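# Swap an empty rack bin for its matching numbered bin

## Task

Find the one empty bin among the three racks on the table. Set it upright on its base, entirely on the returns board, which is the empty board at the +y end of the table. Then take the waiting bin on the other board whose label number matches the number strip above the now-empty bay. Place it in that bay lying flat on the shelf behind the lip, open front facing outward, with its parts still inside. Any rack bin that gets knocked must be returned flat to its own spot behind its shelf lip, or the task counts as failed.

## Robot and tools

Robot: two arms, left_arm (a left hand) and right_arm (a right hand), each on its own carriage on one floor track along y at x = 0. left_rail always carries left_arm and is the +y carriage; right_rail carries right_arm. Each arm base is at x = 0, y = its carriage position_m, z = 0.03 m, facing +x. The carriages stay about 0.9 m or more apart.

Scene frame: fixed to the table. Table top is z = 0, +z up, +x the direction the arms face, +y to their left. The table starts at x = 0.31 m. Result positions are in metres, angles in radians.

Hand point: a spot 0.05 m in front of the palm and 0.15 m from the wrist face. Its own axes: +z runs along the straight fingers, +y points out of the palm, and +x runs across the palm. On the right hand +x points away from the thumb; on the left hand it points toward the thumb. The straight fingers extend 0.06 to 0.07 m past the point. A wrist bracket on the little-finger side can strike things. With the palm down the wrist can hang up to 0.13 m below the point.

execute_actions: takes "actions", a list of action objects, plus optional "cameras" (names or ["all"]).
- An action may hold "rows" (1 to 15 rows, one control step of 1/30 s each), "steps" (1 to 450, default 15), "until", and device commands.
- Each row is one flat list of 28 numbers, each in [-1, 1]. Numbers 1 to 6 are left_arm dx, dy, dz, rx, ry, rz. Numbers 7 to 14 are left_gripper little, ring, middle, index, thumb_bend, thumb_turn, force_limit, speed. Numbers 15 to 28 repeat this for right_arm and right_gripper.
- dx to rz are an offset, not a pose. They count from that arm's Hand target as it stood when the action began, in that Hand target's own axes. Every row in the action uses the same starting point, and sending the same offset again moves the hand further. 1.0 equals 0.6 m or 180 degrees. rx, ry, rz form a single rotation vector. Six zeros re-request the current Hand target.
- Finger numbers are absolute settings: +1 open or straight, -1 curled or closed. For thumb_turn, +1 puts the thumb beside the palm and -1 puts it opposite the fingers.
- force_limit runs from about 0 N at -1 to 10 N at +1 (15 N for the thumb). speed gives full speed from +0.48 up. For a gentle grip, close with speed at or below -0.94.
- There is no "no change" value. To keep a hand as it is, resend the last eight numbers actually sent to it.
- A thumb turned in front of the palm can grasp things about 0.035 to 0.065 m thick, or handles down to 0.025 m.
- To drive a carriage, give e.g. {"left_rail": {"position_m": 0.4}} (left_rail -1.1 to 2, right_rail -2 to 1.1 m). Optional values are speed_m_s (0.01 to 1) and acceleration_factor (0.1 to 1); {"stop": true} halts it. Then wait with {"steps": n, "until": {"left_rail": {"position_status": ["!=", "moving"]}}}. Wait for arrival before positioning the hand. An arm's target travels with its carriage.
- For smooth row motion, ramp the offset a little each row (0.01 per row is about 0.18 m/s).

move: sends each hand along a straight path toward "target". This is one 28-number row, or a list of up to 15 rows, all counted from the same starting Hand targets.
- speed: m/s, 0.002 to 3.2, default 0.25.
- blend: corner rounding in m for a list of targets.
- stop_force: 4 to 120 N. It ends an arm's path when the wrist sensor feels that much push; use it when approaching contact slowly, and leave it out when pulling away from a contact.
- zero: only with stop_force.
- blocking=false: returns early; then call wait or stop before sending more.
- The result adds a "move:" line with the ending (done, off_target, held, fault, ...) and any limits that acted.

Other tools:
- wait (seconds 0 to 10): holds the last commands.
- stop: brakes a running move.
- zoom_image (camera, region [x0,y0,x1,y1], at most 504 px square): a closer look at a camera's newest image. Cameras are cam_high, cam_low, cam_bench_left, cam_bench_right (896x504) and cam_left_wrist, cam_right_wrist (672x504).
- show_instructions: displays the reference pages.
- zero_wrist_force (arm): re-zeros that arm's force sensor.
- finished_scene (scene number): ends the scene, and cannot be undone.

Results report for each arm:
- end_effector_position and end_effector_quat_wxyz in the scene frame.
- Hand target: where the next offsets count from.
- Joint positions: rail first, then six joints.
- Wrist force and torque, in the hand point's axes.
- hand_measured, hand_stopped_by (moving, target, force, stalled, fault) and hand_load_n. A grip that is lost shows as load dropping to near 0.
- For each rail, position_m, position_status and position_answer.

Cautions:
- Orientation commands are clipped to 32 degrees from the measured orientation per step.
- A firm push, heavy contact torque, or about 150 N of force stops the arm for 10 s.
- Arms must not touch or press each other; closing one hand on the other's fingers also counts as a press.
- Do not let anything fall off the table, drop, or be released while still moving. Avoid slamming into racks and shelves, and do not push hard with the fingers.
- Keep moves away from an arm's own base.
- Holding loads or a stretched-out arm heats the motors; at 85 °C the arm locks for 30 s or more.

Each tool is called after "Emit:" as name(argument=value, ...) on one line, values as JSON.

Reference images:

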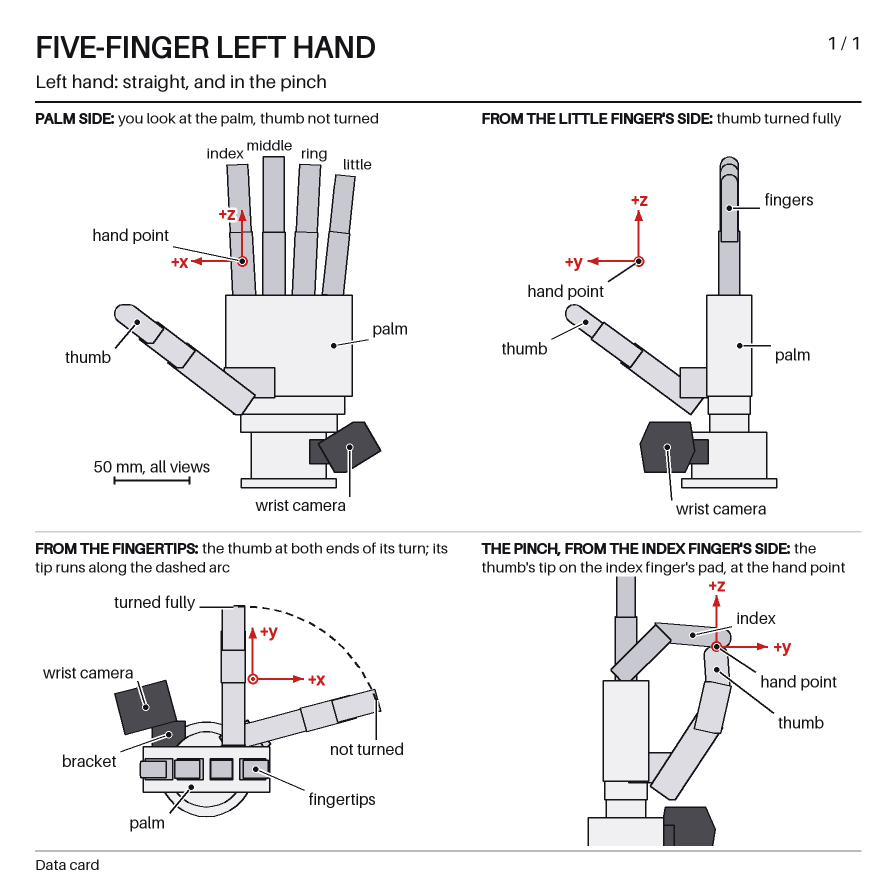

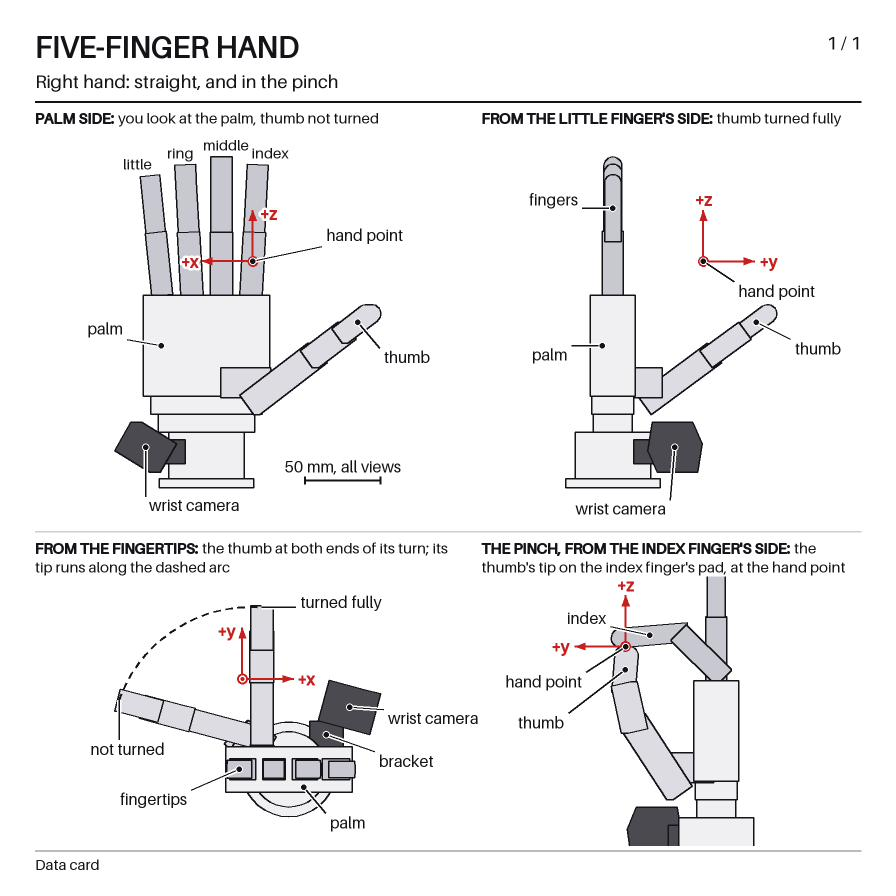

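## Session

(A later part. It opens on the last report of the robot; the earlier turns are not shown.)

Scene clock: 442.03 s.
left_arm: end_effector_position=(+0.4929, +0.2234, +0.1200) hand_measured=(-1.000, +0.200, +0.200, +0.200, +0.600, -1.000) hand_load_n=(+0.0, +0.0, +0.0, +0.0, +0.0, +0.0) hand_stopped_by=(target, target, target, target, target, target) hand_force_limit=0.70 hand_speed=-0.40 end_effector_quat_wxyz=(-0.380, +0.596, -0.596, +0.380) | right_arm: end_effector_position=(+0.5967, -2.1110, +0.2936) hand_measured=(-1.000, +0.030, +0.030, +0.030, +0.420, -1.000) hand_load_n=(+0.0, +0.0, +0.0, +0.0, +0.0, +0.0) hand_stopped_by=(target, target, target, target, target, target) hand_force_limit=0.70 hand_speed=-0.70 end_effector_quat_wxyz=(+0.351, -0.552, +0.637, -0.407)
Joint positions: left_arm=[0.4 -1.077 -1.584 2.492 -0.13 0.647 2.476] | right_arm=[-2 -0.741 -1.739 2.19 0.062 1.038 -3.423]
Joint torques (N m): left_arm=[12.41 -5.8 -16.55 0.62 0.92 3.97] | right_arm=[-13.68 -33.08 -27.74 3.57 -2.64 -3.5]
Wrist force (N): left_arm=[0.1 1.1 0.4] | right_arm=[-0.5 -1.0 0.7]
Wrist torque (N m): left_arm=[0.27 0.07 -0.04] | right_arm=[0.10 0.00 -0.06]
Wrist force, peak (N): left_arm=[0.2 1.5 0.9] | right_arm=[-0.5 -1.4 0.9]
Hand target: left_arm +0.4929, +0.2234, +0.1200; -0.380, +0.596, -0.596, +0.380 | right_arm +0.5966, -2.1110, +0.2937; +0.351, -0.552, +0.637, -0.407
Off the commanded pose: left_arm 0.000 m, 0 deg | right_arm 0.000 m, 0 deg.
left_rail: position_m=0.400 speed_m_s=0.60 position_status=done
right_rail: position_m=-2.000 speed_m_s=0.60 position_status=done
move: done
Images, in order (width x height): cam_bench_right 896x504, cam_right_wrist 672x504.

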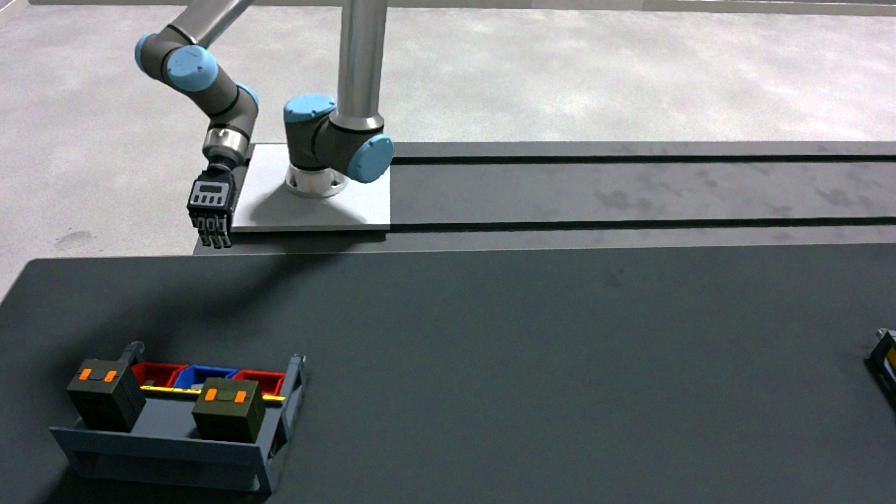

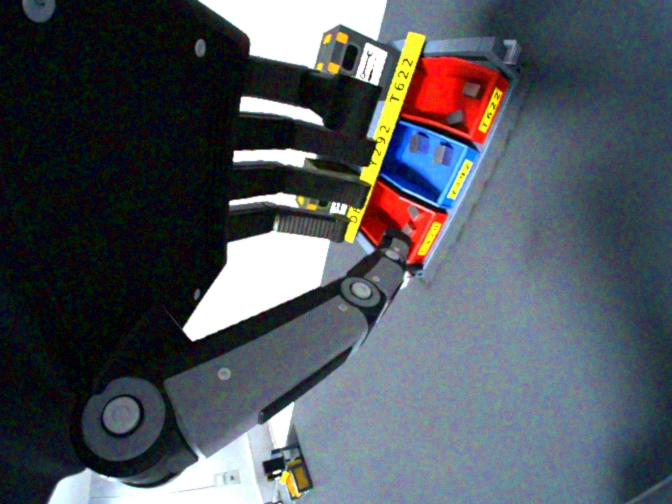

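Emit:
move(target=[0,0.0906,0.0423,0,0,0,-1,0.2,0.2,0.2,0.6,-1,0.7,-0.4,0,0,0,0,0,0,-1,0.03,0.03,0.03,0.42,-1,0.7,-0.7], speed=0.1)

Emit:
move(target=[0,0.0453,0.0211,0,0,0,-1,0.2,0.2,0.2,0.6,-1,0.7,-0.4,0,0,0,0,0,0,-1,0.03,0.03,0.03,0.42,-1,0.7,-0.7], speed=0.02, stop_force=4, cameras=["cam_left_wrist"])

Emit:
zoom_image(camera="cam_left_wrist", region=[172, 0, 472, 300])

Scene clock: 444.40 s.
left_arm: end_effector_position=(+0.4929, +0.2234, +0.0601) hand_measured=(-1.000, +0.200, +0.200, +0.200, +0.600, -1.000) hand_load_n=(+0.0, +0.0, -0.5, -0.5, +0.0, +0.0) hand_stopped_by=(target, target, target, target, target, target) hand_force_limit=0.70 hand_speed=-0.40 end_effector_quat_wxyz=(-0.380, +0.596, -0.596, +0.380) | right_arm: end_effector_position=(+0.5966, -2.1110, +0.2937) hand_measured=(-1.000, +0.030, +0.030, +0.030, +0.420, -1.000) hand_load_n=(+0.0, +0.0, +0.0, +0.0, +0.0, +0.0) hand_stopped_by=(target, target, target, target, target, target) hand_force_limit=0.70 hand_speed=-0.70 end_effector_quat_wxyz=(+0.351, -0.552, +0.637, -0.407)
Joint positions: left_arm=[0.4 -1.077 -1.445 2.531 -0.308 0.647 2.476] | right_arm=[-2 -0.741 -1.74 2.19 0.062 1.037 -3.424]
Joint torques (N m): left_arm=[13.45 -10.65 -9.87 0.3 1.21 4.5] | right_arm=[-13.56 -28.94 -28.01 2.94 -2.78 -4.25]
Wrist force (N): left_arm=[-0.1 0.6 1.1] | right_arm=[-0.5 -0.6 0.5]
Wrist torque (N m): left_arm=[0.14 0.13 0.01] | right_arm=[0.17 0.00 -0.04]
Wrist force, peak (N): left_arm=[0.0 1.4 0.7] | right_arm=[-0.7 -0.9 0.8]
Hand target: left_arm +0.4930, +0.2234, +0.0600; -0.380, +0.596, -0.596, +0.380 | right_arm +0.5966, -2.1110, +0.2937; +0.351, -0.552, +0.637, -0.407
Off the commanded pose: left_arm 0.000 m, 0 deg | right_arm 0.000 m, 0 deg.
left_rail: position_m=0.400 speed_m_s=0.60 position_status=done
right_rail: position_m=-2.000 speed_m_s=0.60 position_status=done
move: done

Scene clock: 446.87 s.
left_arm: end_effector_position=(+0.4929, +0.2234, +0.0300) hand_measured=(-1.000, +0.200, +0.200, +0.200, +0.600, -1.000) hand_load_n=(+0.0, +0.0, +0.0, +0.0, +0.0, +0.0) hand_stopped_by=(target, target, target, target, target, target) hand_force_limit=0.70 hand_speed=-0.40 end_effector_quat_wxyz=(-0.380, +0.596, -0.596, +0.380) | right_arm: end_effector_position=(+0.5966, -2.1110, +0.2937) hand_measured=(-1.000, +0.030, +0.030, +0.030, +0.420, -1.000) hand_load_n=(+0.0, +0.0, +0.0, +0.0, +0.0, +0.0) hand_stopped_by=(target, target, target, target, target, target) hand_force_limit=0.70 hand_speed=-0.70 end_effector_quat_wxyz=(+0.351, -0.552, +0.637, -0.407)
Joint positions: left_arm=[0.4 -1.077 -1.367 2.544 -0.399 0.647 2.476] | right_arm=[-2 -0.741 -1.74 2.19 0.062 1.037 -3.424]
Joint torques (N m): left_arm=[7.26 -15.11 -6.47 0.31 0.37 4.42] | right_arm=[-12.27 -30.19 -27.24 3.06 -2.72 -3.85]
Wrist force (N): left_arm=[0.3 1.1 0.9] | right_arm=[-0.8 -0.3 0.8]
Wrist torque (N m): left_arm=[0.23 0.06 -0.03] | right_arm=[0.19 0.03 -0.05]
Wrist force, peak (N): left_arm=[0.0 1.7 0.4] | right_arm=[-0.5 -1.0 0.7]
Hand target: left_arm +0.4929, +0.2234, +0.0300; -0.380, +0.596, -0.596, +0.380 | right_arm +0.5966, -2.1110, +0.2937; +0.351, -0.552, +0.637, -0.407
Off the commanded pose: left_arm 0.000 m, 0 deg | right_arm 0.000 m, 0 deg.
left_rail: position_m=0.400 speed_m_s=0.60 position_status=done
right_rail: position_m=-2.000 speed_m_s=0.60 position_status=done
move: done
Images, in order (width x height): cam_left_wrist 672x504.

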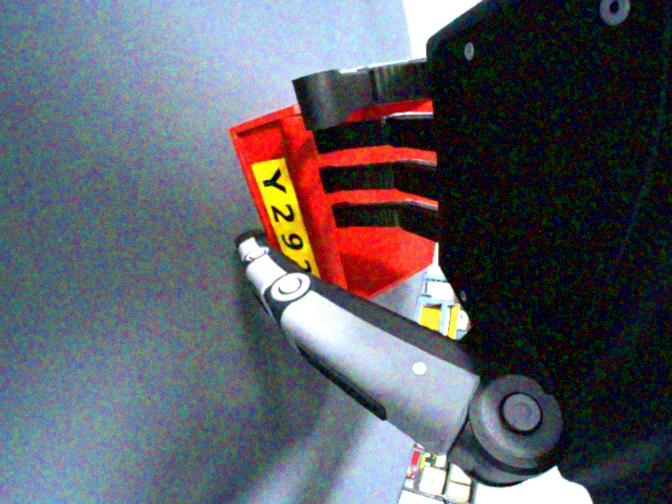

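Scaled by 1.680 from the camera's 672x504 image, which has a finer 960x720 frame.

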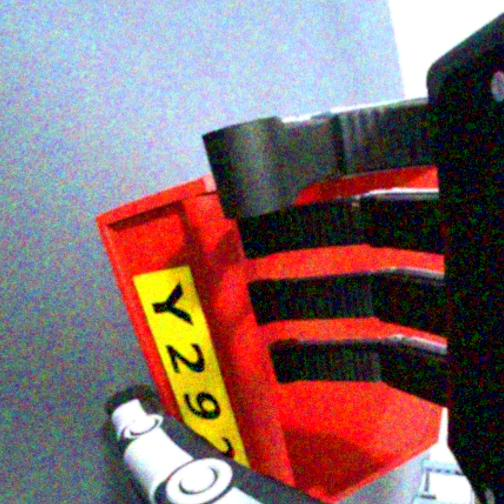

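Emit:
move(target=[0.02,0,0,0,0,0,-1,0.2,0.2,0.2,0.6,-1,0.7,-0.4,0,0,0,0,0,0,-1,0.03,0.03,0.03,0.42,-1,0.7,-0.7], speed=0.03)

Emit:
execute_actions(actions=[{"rows":[[0,0,0,0,0,0,-1,0,0,0,0.25,-1,-0.6,-0.85,0,0,0,0,0,0,-1,0.03,0.03,0.03,0.42,-1,0.7,-0.7]],"steps":70},{"rows":[[0,0,0,0,0,0,-1,-0.45,-0.45,-0.45,-0.3,-1,-0.6,-0.85,0,0,0,0,0,0,-1,0.03,0.03,0.03,0.42,-1,0.7,-0.7]],"steps":90}], cameras=["cam_left_wrist"])

Scene clock: 450.03 s.
left_arm: end_effector_position=(+0.4929, +0.2115, +0.0300) hand_measured=(-1.000, +0.200, +0.200, +0.200, +0.600, -1.000) hand_load_n=(+0.0, +0.0, +0.0, +0.0, +0.0, +0.0) hand_stopped_by=(target, target, target, target, target, target) hand_force_limit=0.70 hand_speed=-0.40 end_effector_quat_wxyz=(-0.380, +0.596, -0.596, +0.380) | right_arm: end_effector_position=(+0.5966, -2.1110, +0.2937) hand_measured=(-1.000, +0.030, +0.030, +0.030, +0.420, -1.000) hand_load_n=(+0.0, +0.0, +0.0, +0.0, +0.0, +0.0) hand_stopped_by=(target, target, target, target, target, target) hand_force_limit=0.70 hand_speed=-0.70 end_effector_quat_wxyz=(+0.351, -0.552, +0.637, -0.407)
Joint positions: left_arm=[0.4 -1.098 -1.353 2.529 -0.379 0.632 2.451] | right_arm=[-2 -0.741 -1.74 2.19 0.062 1.037 -3.424]
Joint torques (N m): left_arm=[-15.49 -17.72 -20.29 3.92 -3 -4.36] | right_arm=[-14.7 -30.24 -28.04 2.74 -2.65 -3.99]
Wrist force (N): left_arm=[0.2 1.1 0.2] | right_arm=[-0.9 -0.5 0.5]
Wrist torque (N m): left_arm=[0.30 0.04 0.09] | right_arm=[0.19 0.05 -0.06]
Wrist force, peak (N): left_arm=[0.5 1.6 0.7] | right_arm=[-0.5 -1.0 0.8]
Hand target: left_arm +0.4929, +0.2114, +0.0300; -0.380, +0.596, -0.596, +0.380 | right_arm +0.5966, -2.1110, +0.2937; +0.351, -0.552, +0.637, -0.407
Off the commanded pose: left_arm 0.000 m, 0 deg | right_arm 0.000 m, 0 deg.
left_rail: position_m=0.400 speed_m_s=0.60 position_status=done
right_rail: position_m=-2.000 speed_m_s=0.60 position_status=done
move: done

Scene clock: 455.57 s.
left_arm: end_effector_position=(+0.4929, +0.2114, +0.0300) hand_measured=(-1.000, -0.166, -0.150, -0.164, +0.174, -1.000) hand_load_n=(+0.0, +2.0, +2.5, +6.0, +7.5, +1.0) hand_stopped_by=(target, force, force, force, force, target) hand_force_limit=-0.60 hand_speed=-0.85 end_effector_quat_wxyz=(-0.380, +0.596, -0.596, +0.380) | right_arm: end_effector_position=(+0.5966, -2.1110, +0.2937) hand_measured=(-1.000, +0.030, +0.030, +0.030, +0.420, -1.000) hand_load_n=(+0.0, +0.0, +0.0, +0.0, +0.0, +0.0) hand_stopped_by=(target, target, target, target, target, target) hand_force_limit=0.70 hand_speed=-0.70 end_effector_quat_wxyz=(+0.351, -0.552, +0.637, -0.407)
Joint positions: left_arm=[0.4 -1.098 -1.353 2.529 -0.379 0.632 2.45] | right_arm=[-2 -0.741 -1.74 2.19 0.062 1.037 -3.424]
Joint torques (N m): left_arm=[-12.87 -16.98 -18.55 3 -2.36 -3.77] | right_arm=[-14.7 -29.87 -27.56 2.85 -2.61 -3.8]
Wrist force (N): left_arm=[0.4 1.2 0.5] | right_arm=[-0.6 -0.3 0.7]
Wrist torque (N m): left_arm=[0.24 0.00 0.07] | right_arm=[0.20 0.00 -0.04]
Wrist force, peak (N): left_arm=[0.2 1.8 0.9] | right_arm=[-0.7 -0.9 0.7]
Hand target: left_arm +0.4929, +0.2114, +0.0300; -0.380, +0.596, -0.596, +0.380 | right_arm +0.5966, -2.1110, +0.2937; +0.351, -0.552, +0.637, -0.407
Off the commanded pose: left_arm 0.000 m, 0 deg | right_arm 0.000 m, 0 deg.
left_rail: position_m=0.400 speed_m_s=0.60 position_status=done
right_rail: position_m=-2.000 speed_m_s=0.60 position_status=done
Images, in order (width x height): cam_left_wrist 672x504.

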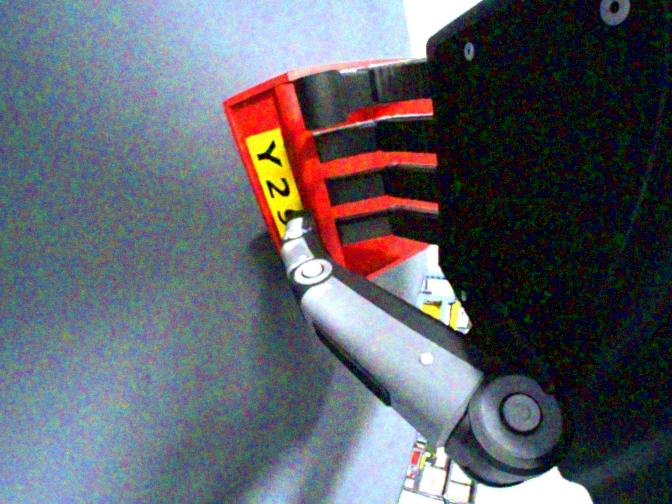

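Emit:
execute_actions(actions=[{"rows":[[0,0,0,0,0,0,-1,-0.7,-0.7,-0.7,-0.6,-1,0.7,-0.88,0,0,0,0,0,0,-1,0.03,0.03,0.03,0.42,-1,0.7,-0.7]],"steps":90}])

Emit:
move(target=[0,-0.0302,-0.0141,0,0,0,-1,-0.7,-0.7,-0.7,-0.6,-1,0.7,-0.88,0,0,0,0,0,0,-1,0.03,0.03,0.03,0.42,-1,0.7,-0.7], speed=0.03, cameras=["cam_left_wrist"])

Scene clock: 459.57 s.
left_arm: end_effector_position=(+0.4929, +0.2114, +0.0300) hand_measured=(-1.000, -0.274, -0.180, -0.184, +0.172, -1.000) hand_load_n=(+0.0, +9.0, +0.0, +7.5, +12.5, +4.0) hand_stopped_by=(target, force, force, force, force, target) hand_force_limit=0.70 hand_speed=-0.88 end_effector_quat_wxyz=(-0.380, +0.596, -0.596, +0.380) | right_arm: end_effector_position=(+0.5966, -2.1110, +0.2937) hand_measured=(-1.000, +0.030, +0.030, +0.030, +0.420, -1.000) hand_load_n=(+0.0, +0.0, +0.0, +0.0, +0.0, +0.0) hand_stopped_by=(target, target, target, target, target, target) hand_force_limit=0.70 hand_speed=-0.70 end_effector_quat_wxyz=(+0.351, -0.552, +0.637, -0.407)
Joint positions: left_arm=[0.4 -1.098 -1.353 2.529 -0.379 0.632 2.45] | right_arm=[-2 -0.741 -1.74 2.19 0.062 1.037 -3.424]
Joint torques (N m): left_arm=[-9.4 -20.81 -17.31 2.36 -2.1 -3.4] | right_arm=[-14.62 -30.12 -27.46 2.69 -2.71 -4]
Wrist force (N): left_arm=[-0.1 1.1 1.0] | right_arm=[-0.7 -0.8 0.7]
Wrist torque (N m): left_arm=[0.24 0.09 0.04] | right_arm=[0.13 0.02 -0.06]
Wrist force, peak (N): left_arm=[0.4 2.0 0.5] | right_arm=[-0.7 -0.8 0.9]
Hand target: left_arm +0.4929, +0.2114, +0.0300; -0.380, +0.596, -0.596, +0.380 | right_arm +0.5966, -2.1110, +0.2937; +0.351, -0.552, +0.637, -0.407
Off the commanded pose: left_arm 0.000 m, 0 deg | right_arm 0.000 m, 0 deg.
left_rail: position_m=0.400 speed_m_s=0.60 position_status=done
right_rail: position_m=-2.000 speed_m_s=0.60 position_status=done

Scene clock: 460.67 s.
left_arm: end_effector_position=(+0.4929, +0.2115, +0.0499) hand_measured=(-1.000, -0.274, -0.180, -0.184, +0.172, -1.000) hand_load_n=(+0.0, +11.0, +0.0, +9.5, +9.0, +3.5) hand_stopped_by=(target, force, force, force, force, target) hand_force_limit=0.70 hand_speed=-0.88 end_effector_quat_wxyz=(-0.380, +0.596, -0.596, +0.380) | right_arm: end_effector_position=(+0.5966, -2.1110, +0.2937) hand_measured=(-1.000, +0.030, +0.030, +0.030, +0.420, -1.000) hand_load_n=(+0.0, +0.0, +0.0, +0.0, +0.0, +0.0) hand_stopped_by=(target, target, target, target, target, target) hand_force_limit=0.70 hand_speed=-0.70 end_effector_quat_wxyz=(+0.351, -0.552, +0.637, -0.407)
Joint positions: left_arm=[0.4 -1.098 -1.404 2.521 -0.319 0.632 2.451] | right_arm=[-2 -0.741 -1.74 2.19 0.062 1.037 -3.424]
Joint torques (N m): left_arm=[-12.47 -42.29 -22.56 3.91 -1.63 -3.62] | right_arm=[-12.05 -30.65 -28.31 2.76 -2.49 -3.91]
Wrist force (N): left_arm=[0.5 2.3 1.2] | right_arm=[-0.5 -0.8 0.3]
Wrist torque (N m): left_arm=[0.12 0.05 0.09] | right_arm=[0.15 0.00 -0.04]
Wrist force, peak (N): left_arm=[0.5 2.3 1.2] | right_arm=[-0.7 -1.1 0.7]
Hand target: left_arm +0.4929, +0.2114, +0.0500; -0.380, +0.596, -0.596, +0.380 | right_arm +0.5966, -2.1110, +0.2937; +0.351, -0.552, +0.637, -0.407
Off the commanded pose: left_arm 0.000 m, 0 deg | right_arm 0.000 m, 0 deg.
left_rail: position_m=0.400 speed_m_s=0.60 position_status=done
right_rail: position_m=-2.000 speed_m_s=0.60 position_status=done
move: done
Images, in order (width x height): cam_left_wrist 672x504.

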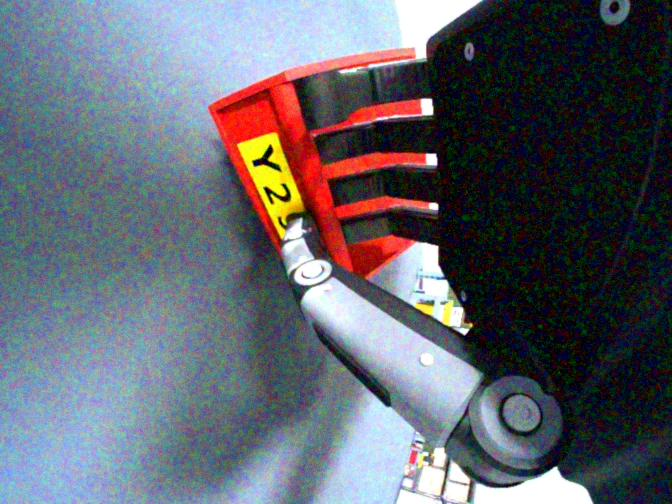

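Emit:
move(target=[0,0.0332,0.0155,0,0,0,-1,-0.7,-0.7,-0.7,-0.6,-1,0.7,-0.88,0,0,0,0,0,0,-1,0.03,0.03,0.03,0.42,-1,0.7,-0.7], speed=0.02, stop_force=6)

Emit:
execute_actions(actions=[{"rows":[[0,0,0,0,0,0,-1,0,0,0,0.4,-1,0.7,-0.7,0,0,0,0,0,0,-1,0.03,0.03,0.03,0.42,-1,0.7,-0.7]],"steps":35}], cameras=["cam_left_wrist"])

Scene clock: 464.60 s.
left_arm: end_effector_position=(+0.4929, +0.2114, +0.0280) hand_measured=(-1.000, -0.274, -0.180, -0.184, +0.172, -1.000) hand_load_n=(+0.0, +9.5, +0.0, +6.0, +12.0, +3.5) hand_stopped_by=(target, force, force, force, force, target) hand_force_limit=0.70 hand_speed=-0.88 end_effector_quat_wxyz=(-0.380, +0.596, -0.596, +0.380) | right_arm: end_effector_position=(+0.5966, -2.1110, +0.2937) hand_measured=(-1.000, +0.030, +0.030, +0.030, +0.420, -1.000) hand_load_n=(+0.0, +0.0, +0.0, +0.0, +0.0, +0.0) hand_stopped_by=(target, target, target, target, target, target) hand_force_limit=0.70 hand_speed=-0.70 end_effector_quat_wxyz=(+0.351, -0.552, +0.637, -0.407)
Joint positions: left_arm=[0.4 -1.098 -1.348 2.53 -0.384 0.632 2.45] | right_arm=[-2 -0.741 -1.74 2.19 0.062 1.037 -3.424]
Joint torques (N m): left_arm=[11.94 -15.63 -6.83 -0.15 -0.18 4.44] | right_arm=[-15.35 -29.56 -27.1 2.62 -2.53 -3.86]
Wrist force (N): left_arm=[0.0 1.2 0.2] | right_arm=[-0.5 -0.7 0.5]
Wrist torque (N m): left_arm=[0.32 0.11 0.03] | right_arm=[0.16 -0.01 -0.04]
Wrist force, peak (N): left_arm=[0.0 2.3 1.5] | right_arm=[-0.4 -0.6 1.2]
Hand target: left_arm +0.4929, +0.2114, +0.0280; -0.380, +0.596, -0.596, +0.380 | right_arm +0.5966, -2.1110, +0.2937; +0.351, -0.552, +0.637, -0.407
Off the commanded pose: left_arm 0.000 m, 0 deg | right_arm 0.000 m, 0 deg.
left_rail: position_m=0.400 speed_m_s=0.60 position_status=done
right_rail: position_m=-2.000 speed_m_s=0.60 position_status=done
move: done

Scene clock: 465.97 s.
left_arm: end_effector_position=(+0.4929, +0.2114, +0.0280) hand_measured=(-1.000, +0.000, +0.000, +0.000, +0.400, -1.000) hand_load_n=(+0.0, +0.0, +0.0, +0.0, +0.5, +0.0) hand_stopped_by=(target, target, target, target, target, target) hand_force_limit=0.70 hand_speed=-0.70 end_effector_quat_wxyz=(-0.380, +0.596, -0.596, +0.380) | right_arm: end_effector_position=(+0.5966, -2.1110, +0.2937) hand_measured=(-1.000, +0.030, +0.030, +0.030, +0.420, -1.000) hand_load_n=(+0.0, +0.0, +0.0, +0.0, +0.0, +0.0) hand_stopped_by=(target, target, target, target, target, target) hand_force_limit=0.70 hand_speed=-0.70 end_effector_quat_wxyz=(+0.351, -0.552, +0.637, -0.407)
Joint positions: left_arm=[0.4 -1.098 -1.348 2.53 -0.384 0.632 2.45] | right_arm=[-2 -0.741 -1.74 2.19 0.062 1.037 -3.424]
Joint torques (N m): left_arm=[11.83 -16.09 -8.43 0.62 0.56 4.2] | right_arm=[-12.69 -28.62 -27.83 2.67 -2.6 -3.98]
Wrist force (N): left_arm=[-0.4 1.1 0.5] | right_arm=[-0.5 -0.8 0.4]
Wrist torque (N m): left_arm=[0.27 0.15 0.04] | right_arm=[0.15 -0.01 -0.04]
Wrist force, peak (N): left_arm=[-0.1 1.2 0.7] | right_arm=[-0.7 -0.7 0.7]
Hand target: left_arm +0.4929, +0.2114, +0.0280; -0.380, +0.596, -0.596, +0.380 | right_arm +0.5966, -2.1110, +0.2937; +0.351, -0.552, +0.637, -0.407
Off the commanded pose: left_arm 0.000 m, 0 deg | right_arm 0.000 m, 0 deg.
left_rail: position_m=0.400 speed_m_s=0.60 position_status=done
right_rail: position_m=-2.000 speed_m_s=0.60 position_status=done
Images, in order (width x height): cam_left_wrist 672x504.

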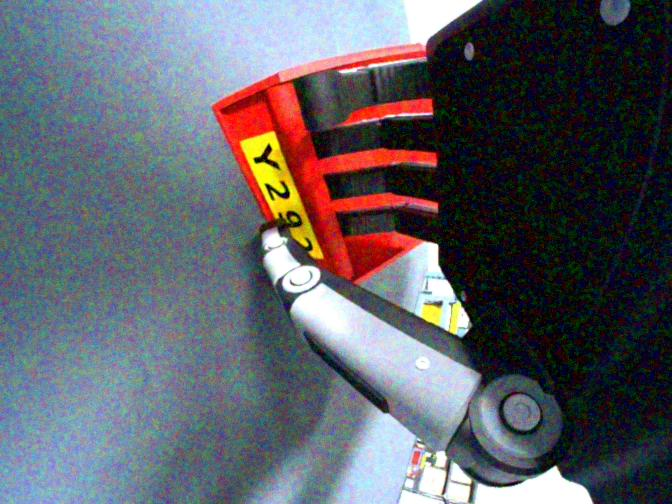

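Emit:
move(target=[0,-0.0065,0.0062,0,-0.0201,-0.0094,-1,0,0,0,0.4,-1,0.7,-0.7,0,0,0,0,0,0,-1,0.03,0.03,0.03,0.42,-1,0.7,-0.7], speed=0.03)

Emit:
execute_actions(actions=[{"rows":[[0,0,0,0,0,0,-1,0,0,0,0.22,-1,-0.6,-0.85,0,0,0,0,0,0,-1,0.03,0.03,0.03,0.42,-1,0.7,-0.7]],"steps":50},{"rows":[[0,0,0,0,0,0,-1,-0.45,-0.45,-0.45,-0.3,-1,-0.6,-0.85,0,0,0,0,0,0,-1,0.03,0.03,0.03,0.42,-1,0.7,-0.7]],"steps":90}], cameras=["cam_left_wrist"])

Scene clock: 469.13 s.
left_arm: end_effector_position=(+0.4980, +0.2114, +0.0300) hand_measured=(-1.000, +0.000, +0.000, +0.000, +0.400, -1.000) hand_load_n=(+0.0, +0.0, +0.0, +0.0, +0.0, +0.0) hand_stopped_by=(target, target, target, target, target, target) hand_force_limit=0.70 hand_speed=-0.70 end_effector_quat_wxyz=(-0.393, +0.617, -0.575, +0.366) | right_arm: end_effector_position=(+0.5966, -2.1110, +0.2937) hand_measured=(-1.000, +0.030, +0.030, +0.030, +0.420, -1.000) hand_load_n=(+0.0, +0.0, +0.0, +0.0, +0.0, +0.0) hand_stopped_by=(target, target, target, target, target, target) hand_force_limit=0.70 hand_speed=-0.70 end_effector_quat_wxyz=(+0.351, -0.552, +0.637, -0.407)
Joint positions: left_arm=[0.4 -1.112 -1.311 2.497 -0.298 0.576 2.341] | right_arm=[-2 -0.741 -1.74 2.19 0.062 1.037 -3.424]
Joint torques (N m): left_arm=[-15.05 -20.9 -19.74 4.1 -3.03 -3.85] | right_arm=[-11.95 -29.68 -28.22 2.42 -2.67 -3.93]
Wrist force (N): left_arm=[0.0 0.5 0.7] | right_arm=[-0.5 -0.9 0.4]
Wrist torque (N m): left_arm=[0.18 0.20 0.15] | right_arm=[0.13 -0.01 -0.05]
Wrist force, peak (N): left_arm=[0.3 1.6 0.3] | right_arm=[-0.6 -1.1 0.9]
Hand target: left_arm +0.4980, +0.2114, +0.0300; -0.393, +0.617, -0.575, +0.366 | right_arm +0.5966, -2.1110, +0.2937; +0.351, -0.552, +0.637, -0.407
Off the commanded pose: left_arm 0.000 m, 0 deg | right_arm 0.000 m, 0 deg.
left_rail: position_m=0.400 speed_m_s=0.60 position_status=done
right_rail: position_m=-2.000 speed_m_s=0.60 position_status=done
move: done

Scene clock: 474.00 s.
left_arm: end_effector_position=(+0.4980, +0.2114, +0.0300) hand_measured=(-1.000, -0.206, -0.164, -0.178, +0.136, -1.000) hand_load_n=(+0.0, +1.0, +2.0, +3.0, +4.5, +0.0) hand_stopped_by=(target, force, force, force, force, target) hand_force_limit=-0.60 hand_speed=-0.85 end_effector_quat_wxyz=(-0.393, +0.617, -0.575, +0.366) | right_arm: end_effector_position=(+0.5966, -2.1110, +0.2937) hand_measured=(-1.000, +0.030, +0.030, +0.030, +0.420, -1.000) hand_load_n=(+0.0, +0.0, +0.0, +0.0, +0.0, +0.0) hand_stopped_by=(target, target, target, target, target, target) hand_force_limit=0.70 hand_speed=-0.70 end_effector_quat_wxyz=(+0.351, -0.552, +0.637, -0.407)
Joint positions: left_arm=[0.4 -1.112 -1.311 2.497 -0.298 0.576 2.341] | right_arm=[-2 -0.741 -1.74 2.19 0.062 1.037 -3.424]
Joint torques (N m): left_arm=[-12.16 -22.77 -16.29 3.91 -0.95 -3.41] | right_arm=[-13.07 -27.89 -28.52 2.95 -2.63 -3.78]
Wrist force (N): left_arm=[0.2 1.1 0.9] | right_arm=[-0.5 -0.6 0.5]
Wrist torque (N m): left_arm=[0.26 0.11 0.12] | right_arm=[0.18 0.00 -0.04]
Wrist force, peak (N): left_arm=[0.4 2.1 0.4] | right_arm=[-0.7 -0.8 0.8]
Hand target: left_arm +0.4980, +0.2114, +0.0300; -0.393, +0.617, -0.575, +0.366 | right_arm +0.5966, -2.1110, +0.2937; +0.351, -0.552, +0.637, -0.407
Off the commanded pose: left_arm 0.000 m, 0 deg | right_arm 0.000 m, 0 deg.
left_rail: position_m=0.400 speed_m_s=0.60 position_status=done
right_rail: position_m=-2.000 speed_m_s=0.60 position_status=done
Images, in order (width x height): cam_left_wrist 672x504.

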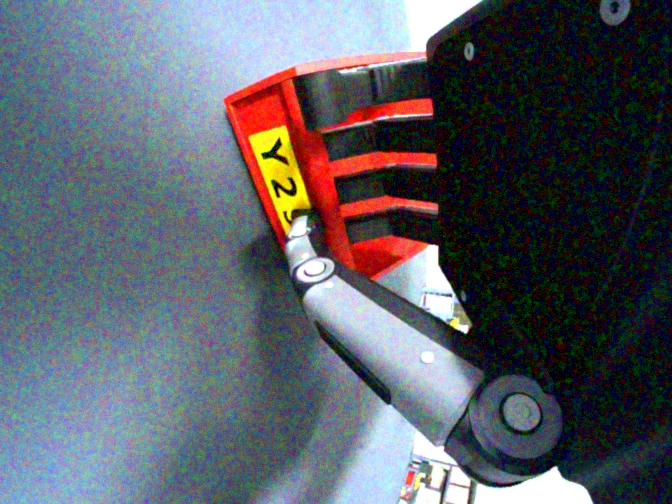

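Emit:
execute_actions(actions=[{"rows":[[0,0,0,0,0,0,-1,-0.05,-0.05,-0.05,0.3,-1,0.7,-0.7,0,0,0,0,0,0,-1,0.03,0.03,0.03,0.42,-1,0.7,-0.7]],"steps":25}])

Emit:
move(target=[0,-0.0028,0.006,0,-0.01,-0.0047,-1,-0.05,-0.05,-0.05,0.3,-1,0.7,-0.7,0,0,0,0,0,0,-1,0.03,0.03,0.03,0.42,-1,0.7,-0.7], speed=0.03)

Emit:
execute_actions(actions=[{"rows":[[0,0,0,0,0,0,-1,-0.05,-0.05,-0.05,0.23,-1,0.2,-0.85,0,0,0,0,0,0,-1,0.03,0.03,0.03,0.42,-1,0.7,-0.7]],"steps":35},{"rows":[[0,0,0,0,0,0,-1,-0.45,-0.45,-0.45,0.23,-1,-0.6,-0.85,0,0,0,0,0,0,-1,0.03,0.03,0.03,0.42,-1,0.7,-0.7]],"steps":80}], cameras=["cam_left_wrist"])

Scene clock: 476.97 s.
left_arm: end_effector_position=(+0.4980, +0.2114, +0.0300) hand_measured=(-1.000, -0.050, -0.050, -0.050, +0.300, -1.000) hand_load_n=(+0.0, +0.0, +0.0, +0.0, +0.0, +0.0) hand_stopped_by=(target, target, target, target, target, target) hand_force_limit=0.70 hand_speed=-0.70 end_effector_quat_wxyz=(-0.393, +0.617, -0.575, +0.366) | right_arm: end_effector_position=(+0.5966, -2.1110, +0.2937) hand_measured=(-1.000, +0.030, +0.030, +0.030, +0.420, -1.000) hand_load_n=(+0.0, +0.0, +0.0, +0.0, +0.0, +0.0) hand_stopped_by=(target, target, target, target, target, target) hand_force_limit=0.70 hand_speed=-0.70 end_effector_quat_wxyz=(+0.351, -0.552, +0.637, -0.407)
Joint positions: left_arm=[0.4 -1.112 -1.311 2.497 -0.298 0.576 2.341] | right_arm=[-2 -0.741 -1.74 2.19 0.062 1.037 -3.424]
Joint torques (N m): left_arm=[-11.66 -25.81 -12.84 3.29 -0.38 -2.87] | right_arm=[-13.89 -29.7 -28.42 2.6 -2.64 -3.79]
Wrist force (N): left_arm=[0.0 0.7 0.6] | right_arm=[-0.6 -0.6 0.5]
Wrist torque (N m): left_arm=[0.21 0.19 0.15] | right_arm=[0.17 0.01 -0.04]
Wrist force, peak (N): left_arm=[0.1 1.7 1.1] | right_arm=[-0.8 -1.1 0.6]
Hand target: left_arm +0.4980, +0.2114, +0.0300; -0.393, +0.617, -0.575, +0.366 | right_arm +0.5966, -2.1110, +0.2937; +0.351, -0.552, +0.637, -0.407
Off the commanded pose: left_arm 0.000 m, 0 deg | right_arm 0.000 m, 0 deg.
left_rail: position_m=0.400 speed_m_s=0.60 position_status=done
right_rail: position_m=-2.000 speed_m_s=0.60 position_status=done

Scene clock: 477.97 s.
left_arm: end_effector_position=(+0.5019, +0.2117, +0.0300) hand_measured=(-1.000, -0.050, -0.050, -0.050, +0.300, -1.000) hand_load_n=(+0.0, +0.0, +0.0, +0.0, +0.0, +0.0) hand_stopped_by=(target, target, target, target, target, target) hand_force_limit=0.70 hand_speed=-0.70 end_effector_quat_wxyz=(-0.399, +0.627, -0.564, +0.360) | right_arm: end_effector_position=(+0.5966, -2.1110, +0.2937) hand_measured=(-1.000, +0.030, +0.030, +0.030, +0.420, -1.000) hand_load_n=(+0.0, +0.0, +0.0, +0.0, +0.0, +0.0) hand_stopped_by=(target, target, target, target, target, target) hand_force_limit=0.70 hand_speed=-0.70 end_effector_quat_wxyz=(+0.351, -0.552, +0.637, -0.407)
Joint positions: left_arm=[0.4 -1.112 -1.29 2.478 -0.257 0.555 2.289] | right_arm=[-2 -0.741 -1.74 2.19 0.062 1.037 -3.424]
Joint torques (N m): left_arm=[-14.99 -20.58 -19.61 4.64 -2.96 -4.17] | right_arm=[-12.21 -29.87 -28.94 2.65 -2.53 -3.85]
Wrist force (N): left_arm=[0.5 0.6 0.4] | right_arm=[-0.5 -0.8 0.8]
Wrist torque (N m): left_arm=[0.19 0.12 0.18] | right_arm=[0.13 -0.02 -0.04]
Wrist force, peak (N): left_arm=[0.8 1.4 0.6] | right_arm=[-0.9 -0.7 0.7]
Hand target: left_arm +0.5019, +0.2117, +0.0300; -0.399, +0.627, -0.564, +0.360 | right_arm +0.5966, -2.1110, +0.2937; +0.351, -0.552, +0.637, -0.407
Off the commanded pose: left_arm 0.000 m, 0 deg | right_arm 0.000 m, 0 deg.
left_rail: position_m=0.400 speed_m_s=0.60 position_status=done
right_rail: position_m=-2.000 speed_m_s=0.60 position_status=done
move: done

Scene clock: 482.00 s.
left_arm: end_effector_position=(+0.5019, +0.2117, +0.0300) hand_measured=(-1.000, -0.214, -0.188, -0.202, +0.230, -1.000) hand_load_n=(+0.0, +1.0, +0.0, +2.5, +3.0, +1.0) hand_stopped_by=(target, force, force, force, target, target) hand_force_limit=-0.60 hand_speed=-0.85 end_effector_quat_wxyz=(-0.399, +0.627, -0.564, +0.360) | right_arm: end_effector_position=(+0.5966, -2.1110, +0.2937) hand_measured=(-1.000, +0.030, +0.030, +0.030, +0.420, -1.000) hand_load_n=(+0.0, +0.0, +0.0, +0.0, +0.0, +0.0) hand_stopped_by=(target, target, target, target, target, target) hand_force_limit=0.70 hand_speed=-0.70 end_effector_quat_wxyz=(+0.351, -0.552, +0.637, -0.407)
Joint positions: left_arm=[0.4 -1.112 -1.289 2.478 -0.257 0.555 2.289] | right_arm=[-2 -0.741 -1.74 2.19 0.062 1.037 -3.424]
Joint torques (N m): left_arm=[-11.09 -24.39 -16.81 3.98 -1.78 -4.12] | right_arm=[-13.82 -28.81 -28.2 2.66 -2.48 -3.78]
Wrist force (N): left_arm=[0.4 1.7 0.6] | right_arm=[-0.5 -0.5 0.5]
Wrist torque (N m): left_arm=[0.26 0.12 0.15] | right_arm=[0.18 -0.01 -0.03]
Wrist force, peak (N): left_arm=[0.1 2.1 1.5] | right_arm=[-0.8 -0.9 0.9]
Hand target: left_arm +0.5019, +0.2117, +0.0300; -0.399, +0.627, -0.564, +0.360 | right_arm +0.5966, -2.1110, +0.2937; +0.351, -0.552, +0.637, -0.407
Off the commanded pose: left_arm 0.000 m, 0 deg | right_arm 0.000 m, 0 deg.
left_rail: position_m=0.400 speed_m_s=0.60 position_status=done
right_rail: position_m=-2.000 speed_m_s=0.60 position_status=done
Images, in order (width x height): cam_left_wrist 672x504.

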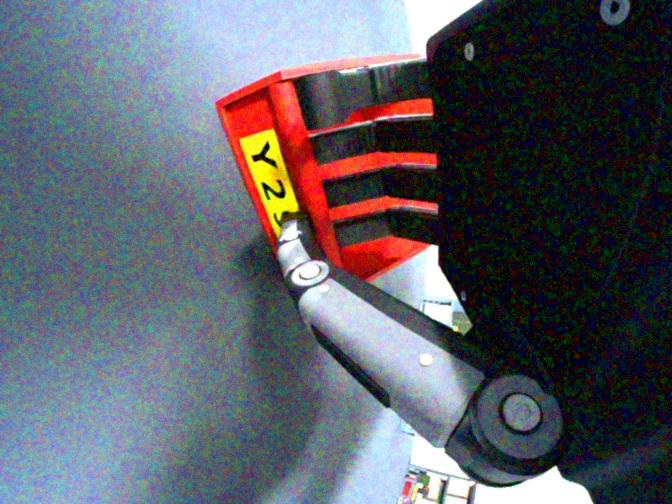

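Emit:
execute_actions(actions=[{"rows":[[0,0,0,0,0,0,-1,-0.27,-0.7,-0.7,-0.6,-1,0.75,-0.88,0,0,0,0,0,0,-1,0.03,0.03,0.03,0.42,-1,0.7,-0.7]],"steps":90}])

Emit:
move(target=[0,-0.0302,-0.0141,0,0,0,-1,-0.27,-0.7,-0.7,-0.6,-1,0.75,-0.88,0,0,0,0,0,0,-1,0.03,0.03,0.03,0.42,-1,0.7,-0.7], speed=0.03, cameras=["cam_left_wrist"])

Scene clock: 486.00 s.
left_arm: end_effector_position=(+0.5019, +0.2117, +0.0300) hand_measured=(-1.000, -0.268, -0.228, -0.242, +0.222, -1.000) hand_load_n=(+0.0, +8.0, +7.0, +12.0, +16.0, +3.0) hand_stopped_by=(target, target, force, force, force, target) hand_force_limit=0.75 hand_speed=-0.88 end_effector_quat_wxyz=(-0.399, +0.627, -0.564, +0.360) | right_arm: end_effector_position=(+0.5966, -2.1110, +0.2937) hand_measured=(-1.000, +0.030, +0.030, +0.030, +0.420, -1.000) hand_load_n=(+0.0, +0.0, +0.0, +0.0, +0.0, +0.0) hand_stopped_by=(target, target, target, target, target, target) hand_force_limit=0.70 hand_speed=-0.70 end_effector_quat_wxyz=(+0.351, -0.552, +0.637, -0.407)
Joint positions: left_arm=[0.4 -1.112 -1.289 2.478 -0.257 0.555 2.289] | right_arm=[-2 -0.741 -1.74 2.19 0.062 1.037 -3.424]
Joint torques (N m): left_arm=[-10.05 -27.14 -13.83 3.48 -0.7 -3.62] | right_arm=[-13.36 -28.05 -29.52 2.85 -2.39 -3.66]
Wrist force (N): left_arm=[0.2 2.1 0.3] | right_arm=[-0.5 -0.5 0.7]
Wrist torque (N m): left_arm=[0.29 0.15 0.11] | right_arm=[0.17 -0.01 -0.04]
Wrist force, peak (N): left_arm=[0.2 2.4 1.3] | right_arm=[-0.9 -1.1 0.5]
Hand target: left_arm +0.5019, +0.2117, +0.0300; -0.399, +0.627, -0.564, +0.360 | right_arm +0.5966, -2.1110, +0.2937; +0.351, -0.552, +0.637, -0.407
Off the commanded pose: left_arm 0.000 m, 0 deg | right_arm 0.000 m, 0 deg.
left_rail: position_m=0.400 speed_m_s=0.60 position_status=done
right_rail: position_m=-2.000 speed_m_s=0.60 position_status=done

Scene clock: 487.10 s.
left_arm: end_effector_position=(+0.5019, +0.2117, +0.0499) hand_measured=(-1.000, -0.268, -0.228, -0.242, +0.222, -1.000) hand_load_n=(+0.0, +10.0, +5.0, +16.5, +14.0, +2.5) hand_stopped_by=(target, target, force, force, force, target) hand_force_limit=0.75 hand_speed=-0.88 end_effector_quat_wxyz=(-0.399, +0.627, -0.564, +0.359) | right_arm: end_effector_position=(+0.5966, -2.1110, +0.2937) hand_measured=(-1.000, +0.030, +0.030, +0.030, +0.420, -1.000) hand_load_n=(+0.0, +0.0, +0.0, +0.0, +0.0, +0.0) hand_stopped_by=(target, target, target, target, target, target) hand_force_limit=0.70 hand_speed=-0.70 end_effector_quat_wxyz=(+0.351, -0.552, +0.637, -0.407)
Joint positions: left_arm=[0.4 -1.112 -1.338 2.472 -0.202 0.555 2.289] | right_arm=[-2 -0.741 -1.74 2.19 0.062 1.037 -3.424]
Joint torques (N m): left_arm=[-8.26 -46.74 -20.85 4.12 -1.76 -3.77] | right_arm=[-12.05 -27.51 -28.74 2.67 -2.31 -3.78]
Wrist force (N): left_arm=[-0.2 2.2 0.9] | right_arm=[-0.5 -0.7 0.6]
Wrist torque (N m): left_arm=[0.17 0.20 0.09] | right_arm=[0.14 -0.01 -0.05]
Wrist force, peak (N): left_arm=[0.6 2.4 1.6] | right_arm=[-0.4 -1.0 0.8]
Hand target: left_arm +0.5019, +0.2117, +0.0500; -0.399, +0.627, -0.564, +0.360 | right_arm +0.5966, -2.1110, +0.2937; +0.351, -0.552, +0.637, -0.407
Off the commanded pose: left_arm 0.000 m, 0 deg | right_arm 0.000 m, 0 deg.
left_rail: position_m=0.400 speed_m_s=0.60 position_status=done
right_rail: position_m=-2.000 speed_m_s=0.60 position_status=done
move: done
Images, in order (width x height): cam_left_wrist 672x504.

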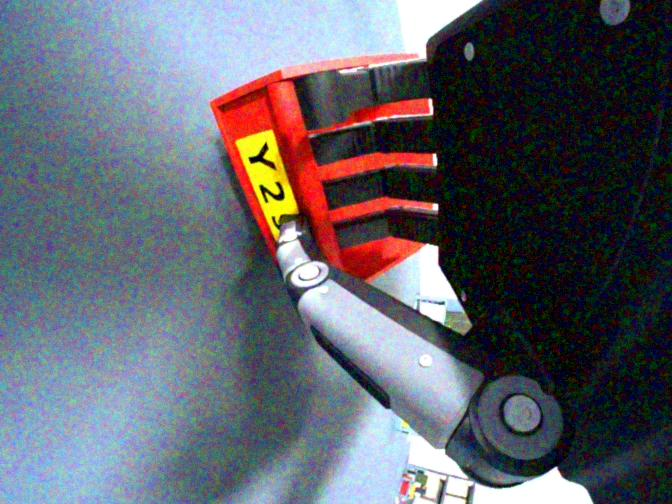

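Emit:
move(target=[[0,-0.2266,-0.1057,0,0,0,-1,-0.27,-0.7,-0.7,-0.6,-1,0.75,-0.88,0,0,0,0,0,0,-1,0.03,0.03,0.03,0.42,-1,0.7,-0.7],[-0.3167,-0.5639,-0.171,0,0.0302,0.0141,-1,-0.27,-0.7,-0.7,-0.6,-1,0.75,-0.88,0,0,0,0,0,0,-1,0.03,0.03,0.03,0.42,-1,0.7,-0.7]], speed=0.12, blend=[0.04,0], cameras=["cam_left_wrist"])

Emit:
execute_actions(actions=[{"left_rail":{"position_m":2.0,"speed_m_s":0.6,"acceleration_factor":0.3},"steps":300,"until":{"left_rail":{"position_status":["!=","moving"]}}}], cameras=["cam_left_wrist", "cam_bench_left"])

Scene clock: 493.87 s.
left_arm: end_effector_position=(+0.5319, +0.4059, +0.3999) hand_measured=(-1.000, -0.268, -0.228, -0.242, +0.222, -1.000) hand_load_n=(+0.5, +9.5, +5.0, +16.0, +14.5, +2.5) hand_stopped_by=(target, target, force, force, force, target) hand_force_limit=0.75 hand_speed=-0.88 end_effector_quat_wxyz=(-0.380, +0.596, -0.596, +0.380) | right_arm: end_effector_position=(+0.5966, -2.1110, +0.2937) hand_measured=(-1.000, +0.030, +0.030, +0.030, +0.420, -1.000) hand_load_n=(+0.0, +0.0, +0.0, +0.0, +0.0, +0.0) hand_stopped_by=(target, target, target, target, target, target) hand_force_limit=0.70 hand_speed=-0.70 end_effector_quat_wxyz=(+0.351, -0.552, +0.637, -0.407)
Joint positions: left_arm=[0.4 -0.465 -1.977 2.153 0.305 1.152 2.933] | right_arm=[-2 -0.741 -1.74 2.19 0.062 1.037 -3.424]
Joint torques (N m): left_arm=[10.93 7.77 -47 1.62 1.11 4.31] | right_arm=[-13.89 -27.96 -29.21 2.34 -2.26 -3.6]
Wrist force (N): left_arm=[-0.3 1.6 0.8] | right_arm=[-0.5 -0.6 0.4]
Wrist torque (N m): left_arm=[0.03 0.15 -0.05] | right_arm=[0.17 0.00 -0.04]
Wrist force, peak (N): left_arm=[-0.3 3.0 1.5] | right_arm=[-0.7 -0.9 0.9]
Hand target: left_arm +0.5319, +0.4059, +0.4000; -0.380, +0.596, -0.596, +0.380 | right_arm +0.5966, -2.1110, +0.2937; +0.351, -0.552, +0.637, -0.407
Off the commanded pose: left_arm 0.000 m, 0 deg | right_arm 0.000 m, 0 deg.
left_rail: position_m=0.400 speed_m_s=0.60 position_status=done
right_rail: position_m=-2.000 speed_m_s=0.60 position_status=done
move: done
Images, in order (width x height): cam_left_wrist 672x504.

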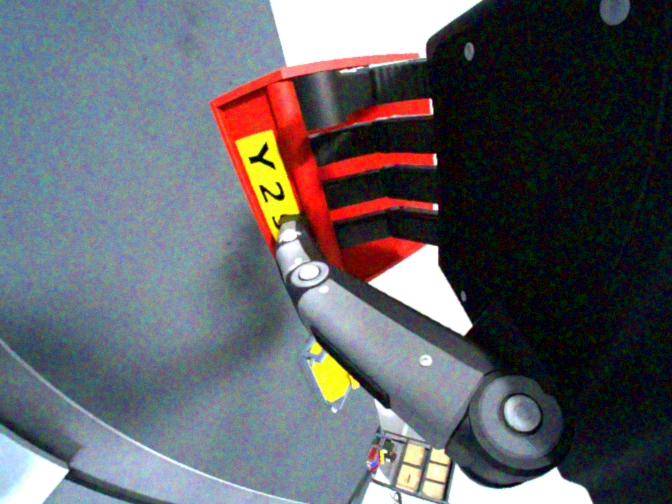

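Scene clock: 500.20 s.
left_arm: end_effector_position=(+0.5319, +2.0059, +0.4000) hand_measured=(-1.000, -0.268, -0.228, -0.242, +0.222, -1.000) hand_load_n=(+0.0, +10.0, +5.0, +16.0, +14.0, +2.5) hand_stopped_by=(target, target, force, force, force, target) hand_force_limit=0.75 hand_speed=-0.88 end_effector_quat_wxyz=(-0.380, +0.596, -0.596, +0.380) | right_arm: end_effector_position=(+0.5966, -2.1110, +0.2937) hand_measured=(-1.000, +0.030, +0.030, +0.030, +0.420, -1.000) hand_load_n=(+0.0, +0.0, +0.0, +0.0, +0.0, +0.0) hand_stopped_by=(target, target, target, target, target, target) hand_force_limit=0.70 hand_speed=-0.70 end_effector_quat_wxyz=(+0.351, -0.552, +0.637, -0.407)
Joint positions: left_arm=[2 -0.465 -1.977 2.152 0.305 1.153 2.933] | right_arm=[-2 -0.741 -1.74 2.19 0.062 1.037 -3.424]
Joint torques (N m): left_arm=[5.75 5.04 -42.48 1.58 1.19 4.28] | right_arm=[-12.2 -29.44 -29.38 2.55 -2.5 -4]
Wrist force (N): left_arm=[0.6 2.1 0.7] | right_arm=[-0.3 -0.7 0.7]
Wrist torque (N m): left_arm=[0.12 0.01 -0.02] | right_arm=[0.15 -0.05 -0.03]
Wrist force, peak (N): left_arm=[0.4 2.5 1.1] | right_arm=[-0.7 -1.0 0.8]
Hand target: left_arm +0.5319, +2.0059, +0.4000; -0.380, +0.596, -0.596, +0.380 | right_arm +0.5966, -2.1110, +0.2937; +0.351, -0.552, +0.637, -0.407
Off the commanded pose: left_arm 0.000 m, 0 deg | right_arm 0.000 m, 0 deg.
left_rail: position_m=2.000 speed_m_s=0.60 position_status=done
right_rail: position_m=-2.000 speed_m_s=0.60 position_status=done
Images, in order (width x height): cam_bench_left 896x504, cam_left_wrist 672x504.

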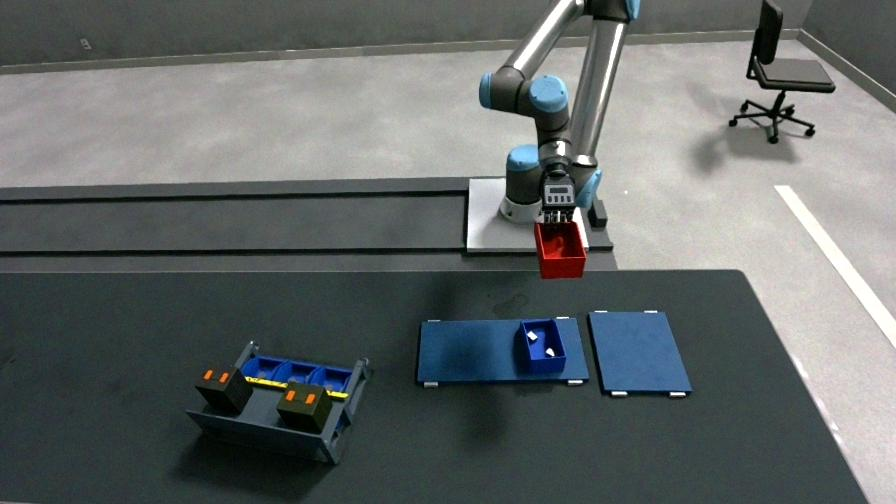

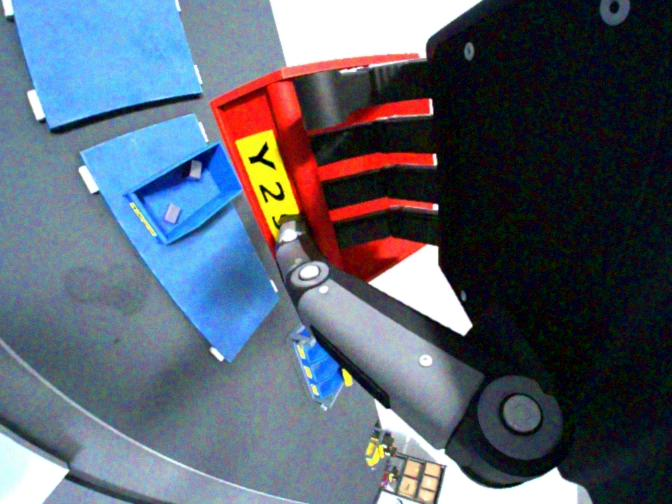

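Emit:
move(target=[[-0.371,-0.0423,0.0908,0,0,0,-1,-0.27,-0.7,-0.7,-0.6,-1,0.75,-0.88,0,0,0,0,0,0,-1,0.03,0.03,0.03,0.42,-1,0.7,-0.7],[-0.371,0.2598,0.2317,0,0,0,-1,-0.27,-0.7,-0.7,-0.6,-1,0.75,-0.88,0,0,0,0,0,0,-1,0.03,0.03,0.03,0.42,-1,0.7,-0.7]], speed=0.12, blend=[0.03,0], cameras=["cam_left_wrist", "cam_bench_left"])

Emit:
zoom_image(camera="cam_bench_left", region=[500, 250, 720, 410])

Scene clock: 507.07 s.
left_arm: end_effector_position=(+0.5920, +2.2285, +0.2000) hand_measured=(-1.000, -0.268, -0.228, -0.242, +0.222, -1.000) hand_load_n=(+0.0, +10.0, +5.0, +16.5, +14.0, +2.0) hand_stopped_by=(target, target, force, force, force, target) hand_force_limit=0.75 hand_speed=-0.88 end_effector_quat_wxyz=(-0.380, +0.596, -0.596, +0.380) | right_arm: end_effector_position=(+0.5966, -2.1110, +0.2937) hand_measured=(-1.000, +0.030, +0.030, +0.030, +0.420, -1.000) hand_load_n=(+0.0, +0.0, +0.5, +0.0, +0.0, -0.5) hand_stopped_by=(target, target, target, target, target, target) hand_force_limit=0.70 hand_speed=-0.70 end_effector_quat_wxyz=(+0.351, -0.552, +0.637, -0.407)
Joint positions: left_arm=[2 0.213 -1.539 2.192 -0.208 1.764 3.233] | right_arm=[-2 -0.741 -1.74 2.19 0.062 1.037 -3.424]
Joint torques (N m): left_arm=[13.75 -20.36 -26.11 -2.13 2.3 -3.05] | right_arm=[-13.16 -29.51 -29.64 2.65 -2.38 -3.75]
Wrist force (N): left_arm=[-0.7 1.9 1.2] | right_arm=[-0.7 -0.6 0.4]
Wrist torque (N m): left_arm=[0.06 0.20 -0.06] | right_arm=[0.17 0.03 -0.05]
Wrist force, peak (N): left_arm=[-0.2 3.1 1.4] | right_arm=[-0.4 -0.9 1.0]
Hand target: left_arm +0.5920, +2.2285, +0.1999; -0.380, +0.596, -0.596, +0.380 | right_arm +0.5966, -2.1110, +0.2937; +0.351, -0.552, +0.637, -0.407
Off the commanded pose: left_arm 0.000 m, 0 deg | right_arm 0.000 m, 0 deg.
left_rail: position_m=2.000 speed_m_s=0.60 position_status=done
right_rail: position_m=-2.000 speed_m_s=0.60 position_status=done
move: done
Images, in order (width x height): cam_bench_left 896x504, cam_left_wrist 672x504.

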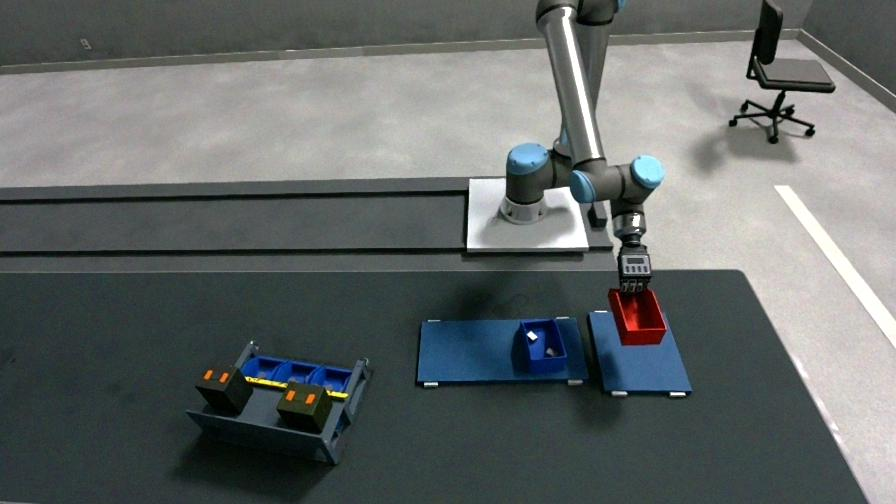

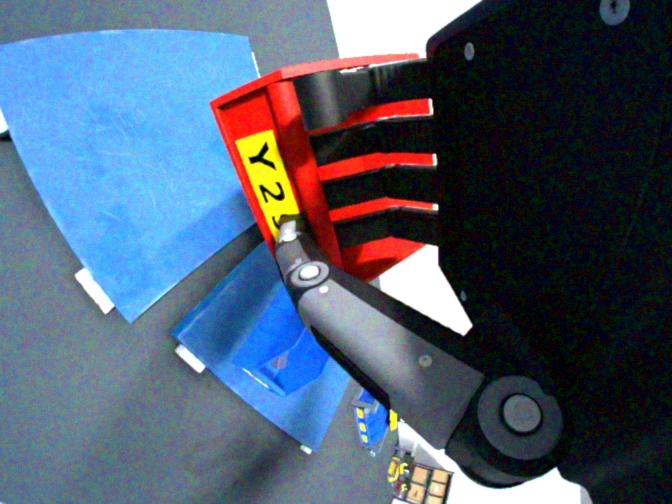

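Scaled by 2.291 from the camera's 896x504 image, which has a finer 1280x720 frame.

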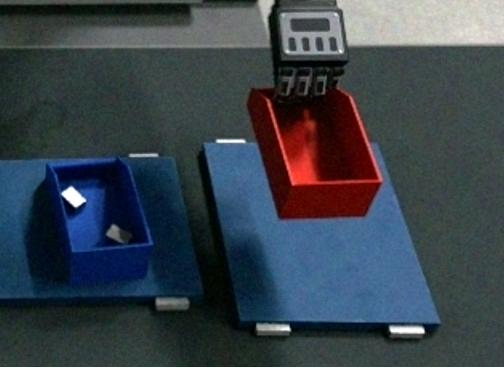

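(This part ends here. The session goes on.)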